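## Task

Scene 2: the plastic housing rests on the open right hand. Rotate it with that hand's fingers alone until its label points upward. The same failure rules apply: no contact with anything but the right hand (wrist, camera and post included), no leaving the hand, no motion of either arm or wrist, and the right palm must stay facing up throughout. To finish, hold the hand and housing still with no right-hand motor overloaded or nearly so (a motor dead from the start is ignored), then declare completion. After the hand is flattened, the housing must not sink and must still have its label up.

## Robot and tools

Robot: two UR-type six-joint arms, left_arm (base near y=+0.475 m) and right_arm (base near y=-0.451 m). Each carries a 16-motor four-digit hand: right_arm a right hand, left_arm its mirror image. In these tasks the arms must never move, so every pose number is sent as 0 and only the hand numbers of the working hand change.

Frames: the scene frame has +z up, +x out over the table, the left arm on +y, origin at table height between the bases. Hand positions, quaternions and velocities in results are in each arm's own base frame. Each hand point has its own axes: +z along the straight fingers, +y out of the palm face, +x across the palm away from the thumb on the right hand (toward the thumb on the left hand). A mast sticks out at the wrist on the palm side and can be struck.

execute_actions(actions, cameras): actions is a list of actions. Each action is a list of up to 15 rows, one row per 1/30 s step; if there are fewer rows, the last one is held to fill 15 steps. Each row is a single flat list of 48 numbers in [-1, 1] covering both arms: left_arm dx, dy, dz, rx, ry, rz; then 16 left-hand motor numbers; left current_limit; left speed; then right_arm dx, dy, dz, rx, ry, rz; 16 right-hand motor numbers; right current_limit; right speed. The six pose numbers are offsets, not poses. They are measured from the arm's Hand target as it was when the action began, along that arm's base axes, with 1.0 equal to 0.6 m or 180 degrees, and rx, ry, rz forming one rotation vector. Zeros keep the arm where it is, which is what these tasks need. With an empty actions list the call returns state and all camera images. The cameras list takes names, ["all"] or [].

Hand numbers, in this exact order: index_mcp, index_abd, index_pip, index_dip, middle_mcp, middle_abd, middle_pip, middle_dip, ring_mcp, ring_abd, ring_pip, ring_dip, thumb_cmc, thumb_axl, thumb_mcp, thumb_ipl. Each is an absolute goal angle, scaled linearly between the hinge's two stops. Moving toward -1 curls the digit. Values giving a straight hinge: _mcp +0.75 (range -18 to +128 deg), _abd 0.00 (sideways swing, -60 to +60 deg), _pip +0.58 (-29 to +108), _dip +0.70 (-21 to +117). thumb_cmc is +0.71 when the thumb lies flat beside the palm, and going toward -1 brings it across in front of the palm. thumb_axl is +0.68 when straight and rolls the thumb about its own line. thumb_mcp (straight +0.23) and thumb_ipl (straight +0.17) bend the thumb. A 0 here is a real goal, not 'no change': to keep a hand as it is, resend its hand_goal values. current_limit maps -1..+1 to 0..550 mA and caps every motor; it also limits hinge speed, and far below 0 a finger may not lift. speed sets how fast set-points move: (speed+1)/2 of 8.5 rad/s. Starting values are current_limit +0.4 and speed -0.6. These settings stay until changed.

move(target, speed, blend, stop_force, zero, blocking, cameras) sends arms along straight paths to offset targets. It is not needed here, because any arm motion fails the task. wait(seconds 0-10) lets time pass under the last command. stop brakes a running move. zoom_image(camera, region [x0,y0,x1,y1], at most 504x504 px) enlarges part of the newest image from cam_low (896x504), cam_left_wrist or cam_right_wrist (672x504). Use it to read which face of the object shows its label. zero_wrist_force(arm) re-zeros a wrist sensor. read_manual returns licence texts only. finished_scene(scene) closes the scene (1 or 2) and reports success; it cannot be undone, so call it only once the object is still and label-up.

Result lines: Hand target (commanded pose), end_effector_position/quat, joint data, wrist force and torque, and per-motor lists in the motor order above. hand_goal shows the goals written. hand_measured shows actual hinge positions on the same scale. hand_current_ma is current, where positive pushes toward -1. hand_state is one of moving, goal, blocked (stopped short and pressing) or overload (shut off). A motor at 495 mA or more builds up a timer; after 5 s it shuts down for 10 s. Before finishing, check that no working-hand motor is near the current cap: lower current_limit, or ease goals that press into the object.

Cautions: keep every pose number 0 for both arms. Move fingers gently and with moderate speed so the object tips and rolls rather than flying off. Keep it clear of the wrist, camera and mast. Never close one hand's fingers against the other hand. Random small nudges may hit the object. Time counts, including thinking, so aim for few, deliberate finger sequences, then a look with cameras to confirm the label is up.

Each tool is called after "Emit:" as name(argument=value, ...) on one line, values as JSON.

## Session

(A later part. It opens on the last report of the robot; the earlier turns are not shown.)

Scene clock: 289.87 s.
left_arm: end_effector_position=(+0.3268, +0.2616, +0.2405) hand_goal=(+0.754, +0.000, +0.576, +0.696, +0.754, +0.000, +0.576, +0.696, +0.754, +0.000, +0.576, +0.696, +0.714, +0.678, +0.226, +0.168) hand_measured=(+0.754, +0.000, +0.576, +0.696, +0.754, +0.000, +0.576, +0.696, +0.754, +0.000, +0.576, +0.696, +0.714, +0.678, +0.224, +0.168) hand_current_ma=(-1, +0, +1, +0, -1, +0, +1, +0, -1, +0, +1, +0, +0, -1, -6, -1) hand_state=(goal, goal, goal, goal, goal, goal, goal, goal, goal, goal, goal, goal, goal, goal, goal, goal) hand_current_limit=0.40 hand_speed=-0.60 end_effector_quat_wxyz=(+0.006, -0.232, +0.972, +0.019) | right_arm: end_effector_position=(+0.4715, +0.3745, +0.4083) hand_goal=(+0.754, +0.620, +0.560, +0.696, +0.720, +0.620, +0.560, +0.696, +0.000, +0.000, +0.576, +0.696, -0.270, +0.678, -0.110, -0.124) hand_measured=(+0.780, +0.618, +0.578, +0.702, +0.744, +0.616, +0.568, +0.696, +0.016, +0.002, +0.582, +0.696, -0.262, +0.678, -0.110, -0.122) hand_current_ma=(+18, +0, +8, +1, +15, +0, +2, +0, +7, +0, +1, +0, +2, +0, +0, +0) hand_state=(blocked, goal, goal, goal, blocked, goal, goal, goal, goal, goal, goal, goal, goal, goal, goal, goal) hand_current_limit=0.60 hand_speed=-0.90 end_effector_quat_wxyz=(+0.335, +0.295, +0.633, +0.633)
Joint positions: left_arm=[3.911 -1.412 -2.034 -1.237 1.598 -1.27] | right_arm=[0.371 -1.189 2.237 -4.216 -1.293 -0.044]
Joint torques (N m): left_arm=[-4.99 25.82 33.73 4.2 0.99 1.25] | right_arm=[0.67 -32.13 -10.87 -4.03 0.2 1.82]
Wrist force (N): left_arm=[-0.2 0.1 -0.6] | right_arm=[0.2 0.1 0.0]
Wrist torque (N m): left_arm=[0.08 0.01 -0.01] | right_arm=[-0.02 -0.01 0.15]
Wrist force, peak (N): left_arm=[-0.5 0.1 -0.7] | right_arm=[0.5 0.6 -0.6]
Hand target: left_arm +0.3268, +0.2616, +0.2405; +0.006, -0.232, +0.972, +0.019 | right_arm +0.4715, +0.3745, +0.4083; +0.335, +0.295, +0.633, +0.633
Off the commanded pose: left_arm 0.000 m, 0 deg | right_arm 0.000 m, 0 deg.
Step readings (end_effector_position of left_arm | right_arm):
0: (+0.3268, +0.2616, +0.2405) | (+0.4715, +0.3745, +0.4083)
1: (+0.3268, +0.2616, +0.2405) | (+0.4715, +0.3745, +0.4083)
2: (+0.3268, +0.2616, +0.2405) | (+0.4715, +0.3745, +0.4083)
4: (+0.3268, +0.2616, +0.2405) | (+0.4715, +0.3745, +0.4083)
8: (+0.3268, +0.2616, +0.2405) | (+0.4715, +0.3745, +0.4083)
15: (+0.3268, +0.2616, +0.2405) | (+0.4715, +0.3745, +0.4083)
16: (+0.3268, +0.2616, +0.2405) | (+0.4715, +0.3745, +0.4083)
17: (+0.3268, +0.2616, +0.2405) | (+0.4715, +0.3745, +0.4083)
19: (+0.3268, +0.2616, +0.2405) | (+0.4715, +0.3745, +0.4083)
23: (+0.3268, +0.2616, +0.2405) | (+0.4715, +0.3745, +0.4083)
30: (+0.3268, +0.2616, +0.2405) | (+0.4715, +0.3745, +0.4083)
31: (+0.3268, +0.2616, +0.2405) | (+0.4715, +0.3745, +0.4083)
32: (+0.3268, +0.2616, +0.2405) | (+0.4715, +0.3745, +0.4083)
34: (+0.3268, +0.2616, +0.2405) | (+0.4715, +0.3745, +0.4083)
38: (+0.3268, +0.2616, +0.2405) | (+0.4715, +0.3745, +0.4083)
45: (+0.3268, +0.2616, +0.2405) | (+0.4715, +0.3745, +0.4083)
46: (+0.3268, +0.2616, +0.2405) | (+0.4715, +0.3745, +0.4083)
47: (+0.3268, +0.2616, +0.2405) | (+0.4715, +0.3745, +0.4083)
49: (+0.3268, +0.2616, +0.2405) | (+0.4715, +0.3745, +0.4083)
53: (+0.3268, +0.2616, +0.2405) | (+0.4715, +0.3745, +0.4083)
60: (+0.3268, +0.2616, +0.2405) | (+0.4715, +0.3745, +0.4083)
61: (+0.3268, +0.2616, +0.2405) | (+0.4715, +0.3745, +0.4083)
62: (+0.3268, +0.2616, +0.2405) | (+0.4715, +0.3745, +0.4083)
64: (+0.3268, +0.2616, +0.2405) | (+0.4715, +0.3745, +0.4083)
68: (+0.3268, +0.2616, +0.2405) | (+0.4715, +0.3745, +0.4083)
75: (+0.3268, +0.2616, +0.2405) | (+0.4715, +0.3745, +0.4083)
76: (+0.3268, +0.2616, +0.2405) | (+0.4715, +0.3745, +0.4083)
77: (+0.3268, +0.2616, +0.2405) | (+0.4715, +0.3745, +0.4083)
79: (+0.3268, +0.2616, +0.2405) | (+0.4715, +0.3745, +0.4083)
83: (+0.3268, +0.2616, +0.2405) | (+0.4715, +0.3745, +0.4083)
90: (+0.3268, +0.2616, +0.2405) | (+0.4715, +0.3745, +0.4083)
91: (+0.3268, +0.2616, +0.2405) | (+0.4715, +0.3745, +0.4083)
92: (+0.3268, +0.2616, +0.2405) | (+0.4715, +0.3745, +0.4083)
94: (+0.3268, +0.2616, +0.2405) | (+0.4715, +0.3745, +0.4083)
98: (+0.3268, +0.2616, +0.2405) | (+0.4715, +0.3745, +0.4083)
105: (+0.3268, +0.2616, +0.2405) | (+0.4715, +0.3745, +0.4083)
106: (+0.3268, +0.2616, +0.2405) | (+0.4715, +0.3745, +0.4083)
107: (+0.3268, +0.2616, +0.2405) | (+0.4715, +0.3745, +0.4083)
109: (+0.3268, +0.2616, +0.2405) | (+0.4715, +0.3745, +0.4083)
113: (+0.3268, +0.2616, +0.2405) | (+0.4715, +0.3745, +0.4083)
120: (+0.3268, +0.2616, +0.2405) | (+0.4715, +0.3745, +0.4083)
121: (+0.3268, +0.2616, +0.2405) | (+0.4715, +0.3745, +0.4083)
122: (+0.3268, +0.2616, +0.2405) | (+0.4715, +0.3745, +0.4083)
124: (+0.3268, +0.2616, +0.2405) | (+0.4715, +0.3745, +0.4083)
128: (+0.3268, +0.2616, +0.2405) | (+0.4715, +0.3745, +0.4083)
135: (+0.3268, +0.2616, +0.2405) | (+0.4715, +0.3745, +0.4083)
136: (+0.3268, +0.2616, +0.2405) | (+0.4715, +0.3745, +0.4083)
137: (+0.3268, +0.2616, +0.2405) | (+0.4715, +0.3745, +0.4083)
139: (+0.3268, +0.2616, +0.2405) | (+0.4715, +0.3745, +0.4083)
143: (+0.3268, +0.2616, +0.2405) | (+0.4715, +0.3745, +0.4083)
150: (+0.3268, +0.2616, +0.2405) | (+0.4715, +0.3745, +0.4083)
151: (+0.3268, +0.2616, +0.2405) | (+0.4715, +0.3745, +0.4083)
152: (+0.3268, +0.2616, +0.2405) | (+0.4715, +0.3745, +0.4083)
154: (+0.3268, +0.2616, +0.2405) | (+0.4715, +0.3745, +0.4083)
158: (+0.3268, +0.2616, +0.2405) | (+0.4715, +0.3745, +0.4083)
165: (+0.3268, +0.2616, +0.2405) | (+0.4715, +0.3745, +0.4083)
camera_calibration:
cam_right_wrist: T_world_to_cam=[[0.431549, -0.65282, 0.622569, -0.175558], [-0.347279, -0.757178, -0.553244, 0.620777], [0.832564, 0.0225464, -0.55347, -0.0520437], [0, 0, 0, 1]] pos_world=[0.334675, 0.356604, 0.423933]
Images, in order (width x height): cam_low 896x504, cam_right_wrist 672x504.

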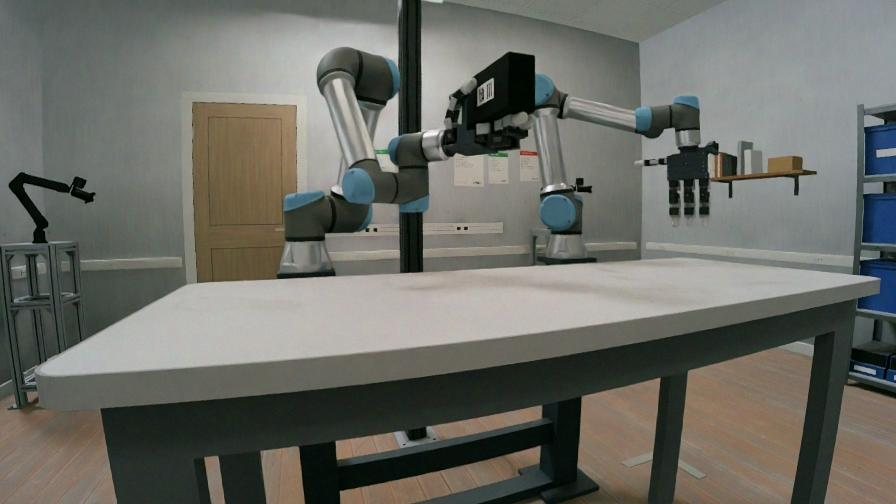

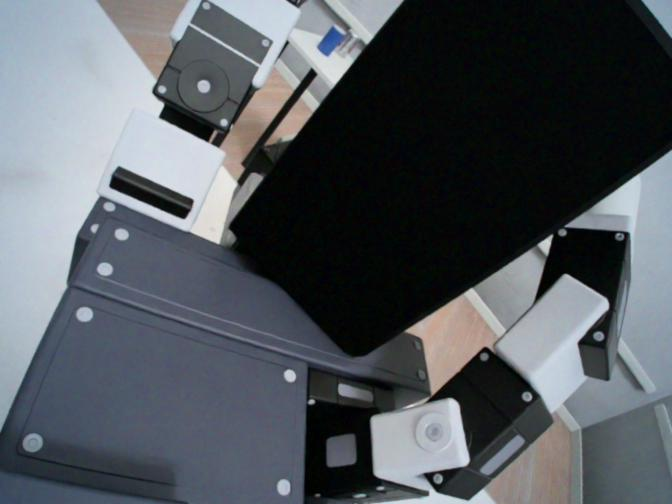

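Emit:
execute_actions(actions=[[[0,0,0,0,0,0,0.754,0,0.576,0.696,0.754,0,0.576,0.696,0.754,0,0.576,0.696,0.714,0.678,0.226,0.168,0.4,-0.6,0,0,0,0,0,0,0.754,0.62,0.56,0.696,0.72,0.62,0.56,0.696,0,0,0.576,0.696,-0.4,0.677,-0.16,-0.1,0.6,-0.95]],[[0,0,0,0,0,0,0.754,0,0.576,0.696,0.754,0,0.576,0.696,0.754,0,0.576,0.696,0.714,0.678,0.226,0.168,0.4,-0.6,0,0,0,0,0,0,0.754,0.62,0.56,0.696,0.72,0.62,0.56,0.696,0,0,0.576,0.696,-0.4,0.677,-0.16,-0.1,0.6,-0.95]],[[0,0,0,0,0,0,0.754,0,0.576,0.696,0.754,0,0.576,0.696,0.754,0,0.576,0.696,0.714,0.678,0.226,0.168,0.4,-0.6,0,0,0,0,0,0,0.754,0.62,0.56,0.696,0.72,0.62,0.56,0.696,0,0,0.576,0.696,-0.572,0.677,-0.2,-0.1,0.6,-0.95]],[[0,0,0,0,0,0,0.754,0,0.576,0.696,0.754,0,0.576,0.696,0.754,0,0.576,0.696,0.714,0.678,0.226,0.168,0.4,-0.6,0,0,0,0,0,0,0.754,0.62,0.56,0.696,0.72,0.62,0.56,0.696,0,0,0.576,0.696,-0.572,0.677,-0.2,-0.1,0.6,-0.95]]], cameras=["cam_low","cam_right_wrist"])

Emit:
zoom_image(camera="cam_low", region=[420, 60, 600, 170])

Scene clock: 306.40 s.
left_arm: end_effector_position=(+0.3268, +0.2616, +0.2405) hand_goal=(+0.754, +0.000, +0.576, +0.696, +0.754, +0.000, +0.576, +0.696, +0.754, +0.000, +0.576, +0.696, +0.714, +0.678, +0.226, +0.168) hand_measured=(+0.754, +0.000, +0.576, +0.696, +0.754, +0.000, +0.576, +0.696, +0.754, +0.000, +0.576, +0.696, +0.714, +0.678, +0.224, +0.168) hand_current_ma=(-1, +0, +1, +0, -1, +0, +1, +0, -1, +0, +1, +0, +0, -1, -6, -1) hand_state=(goal, goal, goal, goal, goal, goal, goal, goal, goal, goal, goal, goal, goal, goal, goal, goal) hand_current_limit=0.40 hand_speed=-0.60 end_effector_quat_wxyz=(+0.006, -0.232, +0.972, +0.019) | right_arm: end_effector_position=(+0.4715, +0.3745, +0.4083) hand_goal=(+0.754, +0.620, +0.560, +0.696, +0.720, +0.620, +0.560, +0.696, +0.000, +0.000, +0.576, +0.696, -0.572, +0.678, -0.200, -0.100) hand_measured=(+0.780, +0.622, +0.576, +0.700, +0.744, +0.614, +0.568, +0.696, +0.016, +0.002, +0.582, +0.696, -0.566, +0.684, -0.198, -0.098) hand_current_ma=(+18, +0, +6, +1, +15, -1, +2, +0, +7, +0, +1, +0, +1, +1, +0, +0) hand_state=(blocked, goal, goal, goal, blocked, goal, goal, goal, goal, goal, goal, goal, goal, goal, goal, goal) hand_current_limit=0.60 hand_speed=-0.95 end_effector_quat_wxyz=(+0.335, +0.295, +0.633, +0.633)
Joint positions: left_arm=[3.911 -1.412 -2.034 -1.237 1.598 -1.27] | right_arm=[0.371 -1.189 2.237 -4.216 -1.293 -0.044]
Joint torques (N m): left_arm=[-5.78 25.7 33.23 4.1 1.05 1.05] | right_arm=[-0.1 -32.73 -11.94 -3.96 0.32 2.07]
Wrist force (N): left_arm=[-0.1 -0.2 -0.7] | right_arm=[0.3 0.2 -0.1]
Wrist torque (N m): left_arm=[0.03 -0.01 0.00] | right_arm=[0.03 -0.04 0.10]
Wrist force, peak (N): left_arm=[-0.1 0.1 -0.9] | right_arm=[0.4 0.1 -0.8]
Hand target: left_arm +0.3268, +0.2616, +0.2405; +0.006, -0.232, +0.972, +0.019 | right_arm +0.4715, +0.3745, +0.4083; +0.335, +0.295, +0.633, +0.633
Off the commanded pose: left_arm 0.000 m, 0 deg | right_arm 0.000 m, 0 deg.
Step readings (end_effector_position of left_arm | right_arm):
0: (+0.3268, +0.2616, +0.2405) | (+0.4715, +0.3745, +0.4083)
1: (+0.3268, +0.2616, +0.2405) | (+0.4715, +0.3745, +0.4083)
2: (+0.3268, +0.2616, +0.2405) | (+0.4715, +0.3745, +0.4083)
4: (+0.3268, +0.2616, +0.2405) | (+0.4715, +0.3745, +0.4083)
8: (+0.3268, +0.2616, +0.2405) | (+0.4715, +0.3745, +0.4083)
15: (+0.3268, +0.2616, +0.2405) | (+0.4715, +0.3745, +0.4083)
16: (+0.3268, +0.2616, +0.2405) | (+0.4715, +0.3745, +0.4083)
17: (+0.3268, +0.2616, +0.2405) | (+0.4715, +0.3745, +0.4083)
19: (+0.3268, +0.2616, +0.2405) | (+0.4715, +0.3745, +0.4083)
23: (+0.3268, +0.2616, +0.2405) | (+0.4715, +0.3745, +0.4083)
30: (+0.3268, +0.2616, +0.2405) | (+0.4715, +0.3745, +0.4083)
31: (+0.3268, +0.2616, +0.2405) | (+0.4715, +0.3745, +0.4083)
32: (+0.3268, +0.2616, +0.2405) | (+0.4715, +0.3745, +0.4083)
34: (+0.3268, +0.2616, +0.2405) | (+0.4715, +0.3745, +0.4083)
38: (+0.3268, +0.2616, +0.2405) | (+0.4715, +0.3745, +0.4083)
45: (+0.3268, +0.2616, +0.2405) | (+0.4715, +0.3745, +0.4083)
46: (+0.3268, +0.2616, +0.2405) | (+0.4715, +0.3745, +0.4083)
47: (+0.3268, +0.2616, +0.2405) | (+0.4715, +0.3745, +0.4083)
49: (+0.3268, +0.2616, +0.2405) | (+0.4715, +0.3745, +0.4083)
53: (+0.3268, +0.2616, +0.2405) | (+0.4715, +0.3745, +0.4083)
60: (+0.3268, +0.2616, +0.2405) | (+0.4715, +0.3745, +0.4083)
camera_calibration:
cam_right_wrist: T_world_to_cam=[[0.431549, -0.65282, 0.622569, -0.175558], [-0.347279, -0.757178, -0.553244, 0.620777], [0.832564, 0.0225464, -0.55347, -0.0520437], [0, 0, 0, 1]] pos_world=[0.334675, 0.356604, 0.423933]
Images, in order (width x height): cam_low 896x504, cam_right_wrist 672x504.

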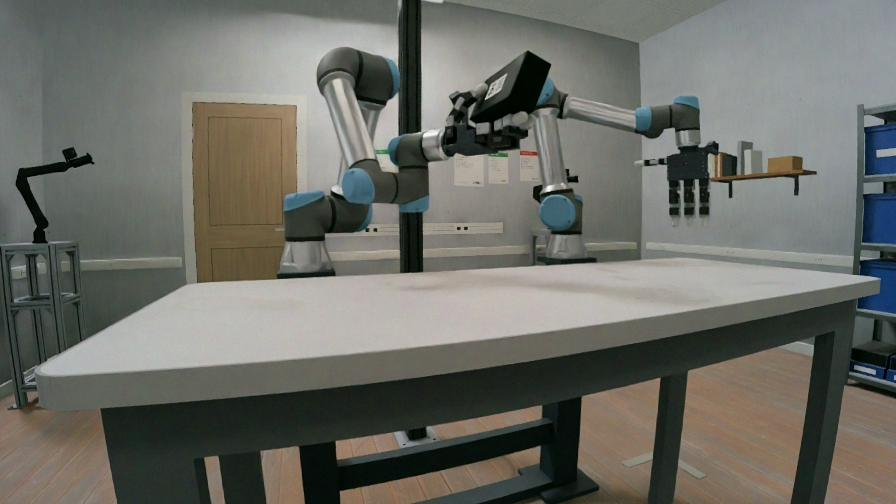

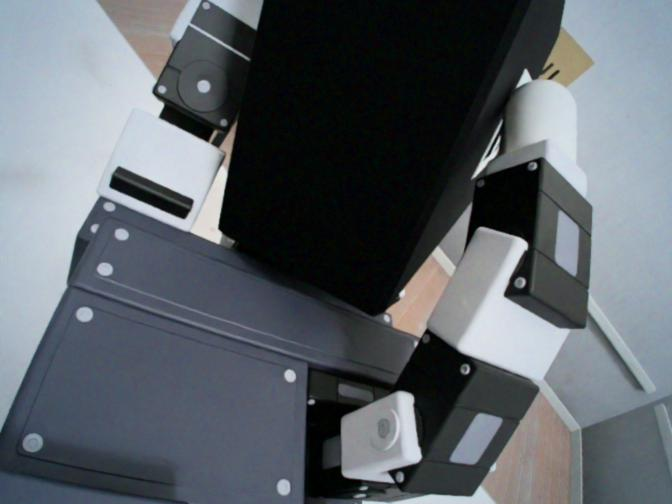

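Scaled by 2.800 from the camera's 896x504 image, which has a finer 1280x720 frame.

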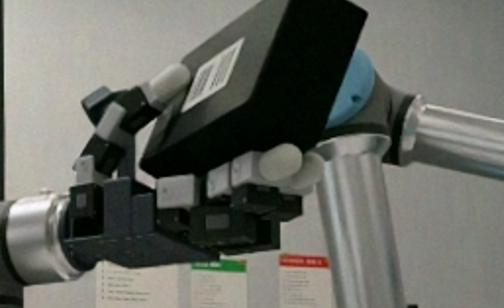

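Emit:
execute_actions(actions=[[[0,0,0,0,0,0,0.754,0,0.576,0.696,0.754,0,0.576,0.696,0.754,0,0.576,0.696,0.714,0.678,0.226,0.168,0.4,-0.6,0,0,0,0,0,0,0.754,0.62,0.56,0.696,0.72,0.62,0.56,0.696,0,0,0.576,0.696,-0.68,0.677,-0.27,-0.06,0.6,-0.96]],[[0,0,0,0,0,0,0.754,0,0.576,0.696,0.754,0,0.576,0.696,0.754,0,0.576,0.696,0.714,0.678,0.226,0.168,0.4,-0.6,0,0,0,0,0,0,0.754,0.62,0.56,0.696,0.72,0.62,0.56,0.696,0,0,0.576,0.696,-0.68,0.677,-0.27,-0.06,0.6,-0.96]],[[0,0,0,0,0,0,0.754,0,0.576,0.696,0.754,0,0.576,0.696,0.754,0,0.576,0.696,0.714,0.678,0.226,0.168,0.4,-0.6,0,0,0,0,0,0,0.754,0.62,0.56,0.696,0.72,0.62,0.56,0.696,0,0,0.576,0.696,-0.786,0.677,-0.33,-0.03,0.6,-0.96]],[[0,0,0,0,0,0,0.754,0,0.576,0.696,0.754,0,0.576,0.696,0.754,0,0.576,0.696,0.714,0.678,0.226,0.168,0.4,-0.6,0,0,0,0,0,0,0.754,0.62,0.56,0.696,0.72,0.62,0.56,0.696,0,0,0.576,0.696,-0.786,0.677,-0.33,-0.03,0.6,-0.96]]], cameras=["cam_low","cam_right_wrist"])

Emit:
zoom_image(camera="cam_low", region=[420, 60, 600, 170])

Scene clock: 325.67 s.
left_arm: end_effector_position=(+0.3268, +0.2616, +0.2405) hand_goal=(+0.754, +0.000, +0.576, +0.696, +0.754, +0.000, +0.576, +0.696, +0.754, +0.000, +0.576, +0.696, +0.714, +0.678, +0.226, +0.168) hand_measured=(+0.754, +0.000, +0.576, +0.696, +0.754, +0.000, +0.576, +0.696, +0.754, +0.000, +0.576, +0.696, +0.714, +0.678, +0.224, +0.168) hand_current_ma=(-1, +0, +1, +0, -1, +0, +1, +0, -1, +0, +1, +0, +0, -1, -6, -1) hand_state=(goal, goal, goal, goal, goal, goal, goal, goal, goal, goal, goal, goal, goal, goal, goal, goal) hand_current_limit=0.40 hand_speed=-0.60 end_effector_quat_wxyz=(+0.006, -0.232, +0.972, +0.019) | right_arm: end_effector_position=(+0.4715, +0.3745, +0.4083) hand_goal=(+0.754, +0.620, +0.560, +0.696, +0.720, +0.620, +0.560, +0.696, +0.000, +0.000, +0.576, +0.696, -0.786, +0.678, -0.330, -0.030) hand_measured=(+0.780, +0.624, +0.572, +0.700, +0.744, +0.616, +0.568, +0.696, +0.032, -0.014, +0.588, +0.698, -0.710, +0.710, -0.274, -0.014) hand_current_ma=(+18, +0, +4, +0, +15, -1, +2, +0, +26, -4, +4, +0, +113, +33, +99, +11) hand_state=(blocked, goal, goal, goal, blocked, goal, goal, goal, blocked, goal, goal, goal, blocked, blocked, blocked, goal) hand_current_limit=0.60 hand_speed=-0.96 end_effector_quat_wxyz=(+0.335, +0.295, +0.633, +0.633)
Joint positions: left_arm=[3.911 -1.412 -2.034 -1.237 1.598 -1.27] | right_arm=[0.371 -1.189 2.237 -4.216 -1.293 -0.044]
Joint torques (N m): left_arm=[-6.17 26.53 33.54 4.2 1.02 1.24] | right_arm=[-0.53 -33.91 -11.61 -3.52 0.62 1.89]
Wrist force (N): left_arm=[-0.1 0.0 -0.5] | right_arm=[0.1 0.5 0.1]
Wrist torque (N m): left_arm=[0.04 0.01 -0.01] | right_arm=[0.06 -0.01 0.07]
Wrist force, peak (N): left_arm=[-0.3 0.1 -0.9] | right_arm=[0.2 0.4 -0.6]
Hand target: left_arm +0.3268, +0.2616, +0.2405; +0.006, -0.232, +0.972, +0.019 | right_arm +0.4715, +0.3745, +0.4083; +0.335, +0.295, +0.633, +0.633
Off the commanded pose: left_arm 0.000 m, 0 deg | right_arm 0.000 m, 0 deg.
Step readings (end_effector_position of left_arm | right_arm):
0: (+0.3268, +0.2616, +0.2405) | (+0.4715, +0.3745, +0.4083)
1: (+0.3268, +0.2616, +0.2405) | (+0.4715, +0.3745, +0.4083)
2: (+0.3268, +0.2616, +0.2405) | (+0.4715, +0.3745, +0.4083)
4: (+0.3268, +0.2616, +0.2405) | (+0.4715, +0.3745, +0.4083)
8: (+0.3268, +0.2616, +0.2405) | (+0.4715, +0.3745, +0.4083)
15: (+0.3268, +0.2616, +0.2405) | (+0.4715, +0.3745, +0.4083)
16: (+0.3268, +0.2616, +0.2405) | (+0.4715, +0.3745, +0.4083)
17: (+0.3268, +0.2616, +0.2405) | (+0.4715, +0.3745, +0.4083)
19: (+0.3268, +0.2616, +0.2405) | (+0.4715, +0.3745, +0.4083)
23: (+0.3268, +0.2616, +0.2405) | (+0.4715, +0.3745, +0.4083)
30: (+0.3268, +0.2616, +0.2405) | (+0.4715, +0.3745, +0.4083)
31: (+0.3268, +0.2616, +0.2405) | (+0.4715, +0.3745, +0.4083)
32: (+0.3268, +0.2616, +0.2405) | (+0.4715, +0.3745, +0.4083)
34: (+0.3268, +0.2616, +0.2405) | (+0.4715, +0.3745, +0.4083)
38: (+0.3268, +0.2616, +0.2405) | (+0.4715, +0.3745, +0.4083)
45: (+0.3268, +0.2616, +0.2405) | (+0.4715, +0.3745, +0.4083)
46: (+0.3268, +0.2616, +0.2405) | (+0.4715, +0.3745, +0.4083)
47: (+0.3268, +0.2616, +0.2405) | (+0.4715, +0.3745, +0.4083)
49: (+0.3268, +0.2616, +0.2405) | (+0.4715, +0.3745, +0.4083)
53: (+0.3268, +0.2616, +0.2405) | (+0.4715, +0.3745, +0.4083)
60: (+0.3268, +0.2616, +0.2405) | (+0.4715, +0.3745, +0.4083)
camera_calibration:
cam_right_wrist: T_world_to_cam=[[0.431549, -0.65282, 0.622569, -0.175558], [-0.347279, -0.757178, -0.553244, 0.620777], [0.832564, 0.0225464, -0.55347, -0.0520437], [0, 0, 0, 1]] pos_world=[0.334675, 0.356604, 0.423933]
Images, in order (width x height): cam_low 896x504, cam_right_wrist 672x504.

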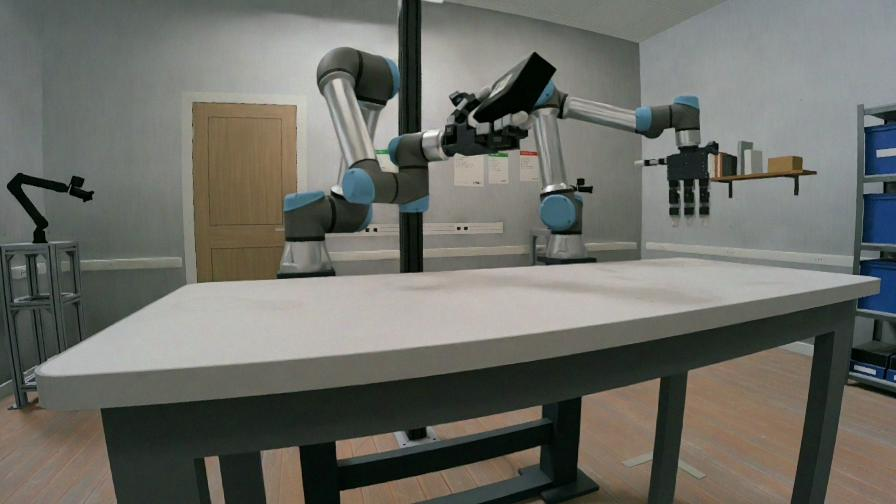

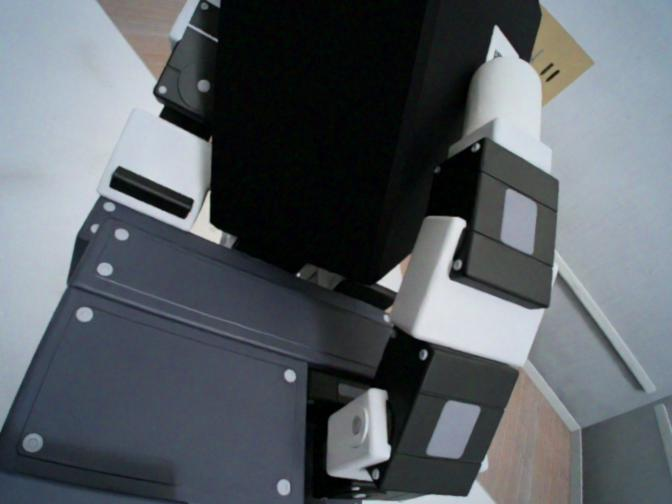

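Scaled by 2.800 from the camera's 896x504 image, which has a finer 1280x720 frame.

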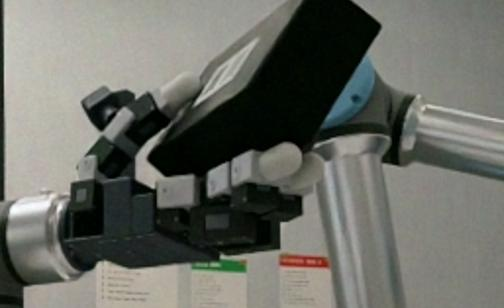

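Emit:
execute_actions(actions=[[[0,0,0,0,0,0,0.754,0,0.576,0.696,0.754,0,0.576,0.696,0.754,0,0.576,0.696,0.714,0.678,0.226,0.168,0.4,-0.6,0,0,0,0,0,0,0.754,0.62,0.56,0.696,0.72,0.62,0.56,0.696,0.1,0,0.576,0.696,-0.8,0.677,-0.33,-0.03,0.6,-0.96]],[[0,0,0,0,0,0,0.754,0,0.576,0.696,0.754,0,0.576,0.696,0.754,0,0.576,0.696,0.714,0.678,0.226,0.168,0.4,-0.6,0,0,0,0,0,0,0.754,0.62,0.56,0.696,0.72,0.62,0.56,0.696,0.2,0,0.576,0.696,-0.8,0.677,-0.33,-0.03,0.6,-0.96]],[[0,0,0,0,0,0,0.754,0,0.576,0.696,0.754,0,0.576,0.696,0.754,0,0.576,0.696,0.714,0.678,0.226,0.168,0.4,-0.6,0,0,0,0,0,0,0.754,0.62,0.56,0.696,0.72,0.62,0.56,0.696,0.2,0,0.576,0.696,-0.8,0.677,-0.33,-0.03,0.6,-0.96]],[[0,0,0,0,0,0,0.754,0,0.576,0.696,0.754,0,0.576,0.696,0.754,0,0.576,0.696,0.714,0.678,0.226,0.168,0.4,-0.6,0,0,0,0,0,0,0.754,0.62,0.56,0.696,0.72,0.62,0.56,0.696,0.2,0,0.576,0.696,-0.8,0.677,-0.33,-0.03,0.6,-0.96]]], cameras=["cam_low","cam_right_wrist"])

Emit:
zoom_image(camera="cam_low", region=[420, 60, 600, 170])

Scene clock: 343.10 s.
left_arm: end_effector_position=(+0.3268, +0.2616, +0.2405) hand_goal=(+0.754, +0.000, +0.576, +0.696, +0.754, +0.000, +0.576, +0.696, +0.754, +0.000, +0.576, +0.696, +0.714, +0.678, +0.226, +0.168) hand_measured=(+0.754, +0.000, +0.576, +0.696, +0.754, +0.000, +0.576, +0.696, +0.754, +0.000, +0.576, +0.696, +0.714, +0.678, +0.224, +0.168) hand_current_ma=(-1, +0, +1, +0, -1, +0, +1, +0, -1, +0, +1, +0, +0, -1, -6, -1) hand_state=(goal, goal, goal, goal, goal, goal, goal, goal, goal, goal, goal, goal, goal, goal, goal, goal) hand_current_limit=0.40 hand_speed=-0.60 end_effector_quat_wxyz=(+0.006, -0.232, +0.972, +0.019) | right_arm: end_effector_position=(+0.4715, +0.3745, +0.4083) hand_goal=(+0.754, +0.620, +0.560, +0.696, +0.720, +0.620, +0.560, +0.696, +0.200, +0.000, +0.576, +0.696, -0.800, +0.678, -0.330, -0.030) hand_measured=(+0.780, +0.624, +0.570, +0.700, +0.744, +0.616, +0.566, +0.696, +0.212, -0.012, +0.588, +0.698, -0.778, +0.696, -0.302, -0.016) hand_current_ma=(+18, +0, +3, +0, +16, +0, +1, +0, +4, -3, +3, +0, +11, +11, +27, +10) hand_state=(blocked, goal, goal, goal, blocked, goal, goal, goal, goal, goal, goal, goal, blocked, goal, blocked, goal) hand_current_limit=0.60 hand_speed=-0.96 end_effector_quat_wxyz=(+0.335, +0.295, +0.633, +0.633)
Joint positions: left_arm=[3.911 -1.412 -2.034 -1.237 1.598 -1.27] | right_arm=[0.371 -1.189 2.237 -4.216 -1.293 -0.044]
Joint torques (N m): left_arm=[-6.31 25.92 33.28 4.22 0.83 1.26] | right_arm=[-0.23 -34.15 -13.67 -3.45 0.86 1.62]
Wrist force (N): left_arm=[-0.1 0.2 -0.6] | right_arm=[0.0 0.5 -0.2]
Wrist torque (N m): left_arm=[0.07 0.01 -0.01] | right_arm=[0.13 0.01 0.05]
Wrist force, peak (N): left_arm=[-0.2 0.1 -0.9] | right_arm=[0.2 0.5 -0.8]
Hand target: left_arm +0.3268, +0.2616, +0.2405; +0.006, -0.232, +0.972, +0.019 | right_arm +0.4715, +0.3745, +0.4083; +0.335, +0.295, +0.633, +0.633
Off the commanded pose: left_arm 0.000 m, 0 deg | right_arm 0.000 m, 0 deg.
Step readings (end_effector_position of left_arm | right_arm):
0: (+0.3268, +0.2616, +0.2405) | (+0.4715, +0.3745, +0.4083)
1: (+0.3268, +0.2616, +0.2405) | (+0.4715, +0.3745, +0.4083)
2: (+0.3268, +0.2616, +0.2405) | (+0.4715, +0.3745, +0.4083)
4: (+0.3268, +0.2616, +0.2405) | (+0.4715, +0.3745, +0.4083)
8: (+0.3268, +0.2616, +0.2405) | (+0.4715, +0.3745, +0.4083)
15: (+0.3268, +0.2616, +0.2405) | (+0.4715, +0.3745, +0.4083)
16: (+0.3268, +0.2616, +0.2405) | (+0.4715, +0.3745, +0.4083)
17: (+0.3268, +0.2616, +0.2405) | (+0.4715, +0.3745, +0.4083)
19: (+0.3268, +0.2616, +0.2405) | (+0.4715, +0.3745, +0.4083)
23: (+0.3268, +0.2616, +0.2405) | (+0.4715, +0.3745, +0.4083)
30: (+0.3268, +0.2616, +0.2405) | (+0.4715, +0.3745, +0.4083)
31: (+0.3268, +0.2616, +0.2405) | (+0.4715, +0.3745, +0.4083)
32: (+0.3268, +0.2616, +0.2405) | (+0.4715, +0.3745, +0.4083)
34: (+0.3268, +0.2616, +0.2405) | (+0.4715, +0.3745, +0.4083)
38: (+0.3268, +0.2616, +0.2405) | (+0.4715, +0.3745, +0.4083)
45: (+0.3268, +0.2616, +0.2405) | (+0.4715, +0.3745, +0.4083)
46: (+0.3268, +0.2616, +0.2405) | (+0.4715, +0.3745, +0.4083)
47: (+0.3268, +0.2616, +0.2405) | (+0.4715, +0.3745, +0.4083)
49: (+0.3268, +0.2616, +0.2405) | (+0.4715, +0.3745, +0.4083)
53: (+0.3268, +0.2616, +0.2405) | (+0.4715, +0.3745, +0.4083)
60: (+0.3268, +0.2616, +0.2405) | (+0.4715, +0.3745, +0.4083)
camera_calibration:
cam_right_wrist: T_world_to_cam=[[0.431549, -0.65282, 0.622569, -0.175558], [-0.347279, -0.757178, -0.553244, 0.620777], [0.832564, 0.0225464, -0.55347, -0.0520437], [0, 0, 0, 1]] pos_world=[0.334675, 0.356604, 0.423933]
Images, in order (width x height): cam_low 896x504, cam_right_wrist 672x504.

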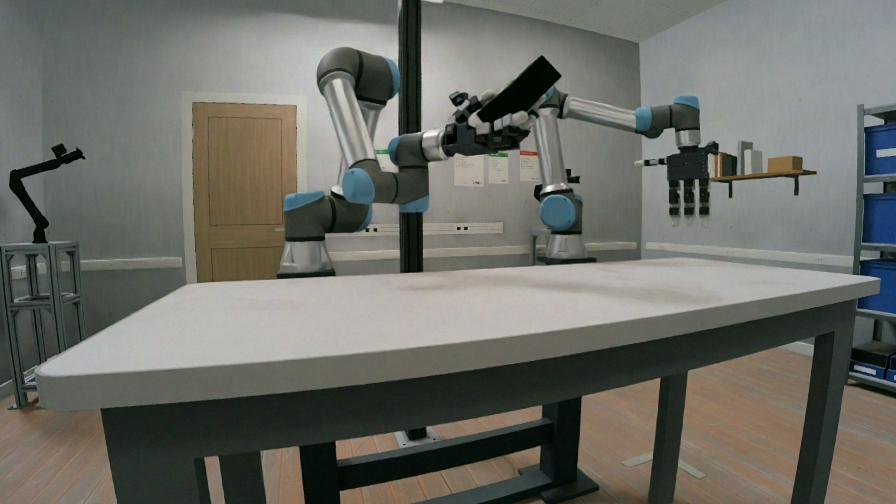

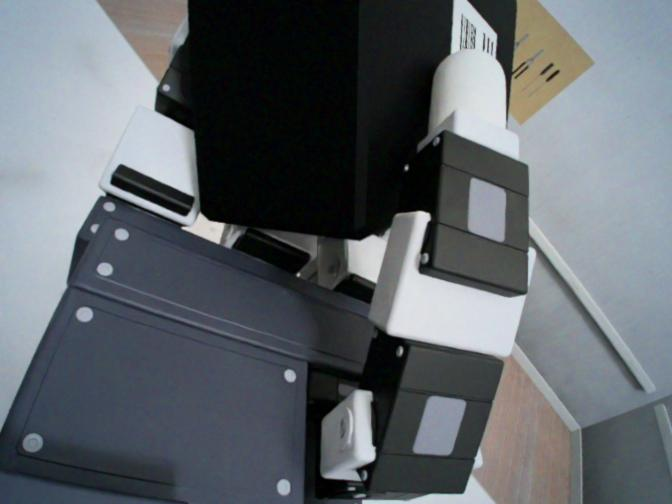

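Scaled by 2.800 from the camera's 896x504 image, which has a finer 1280x720 frame.

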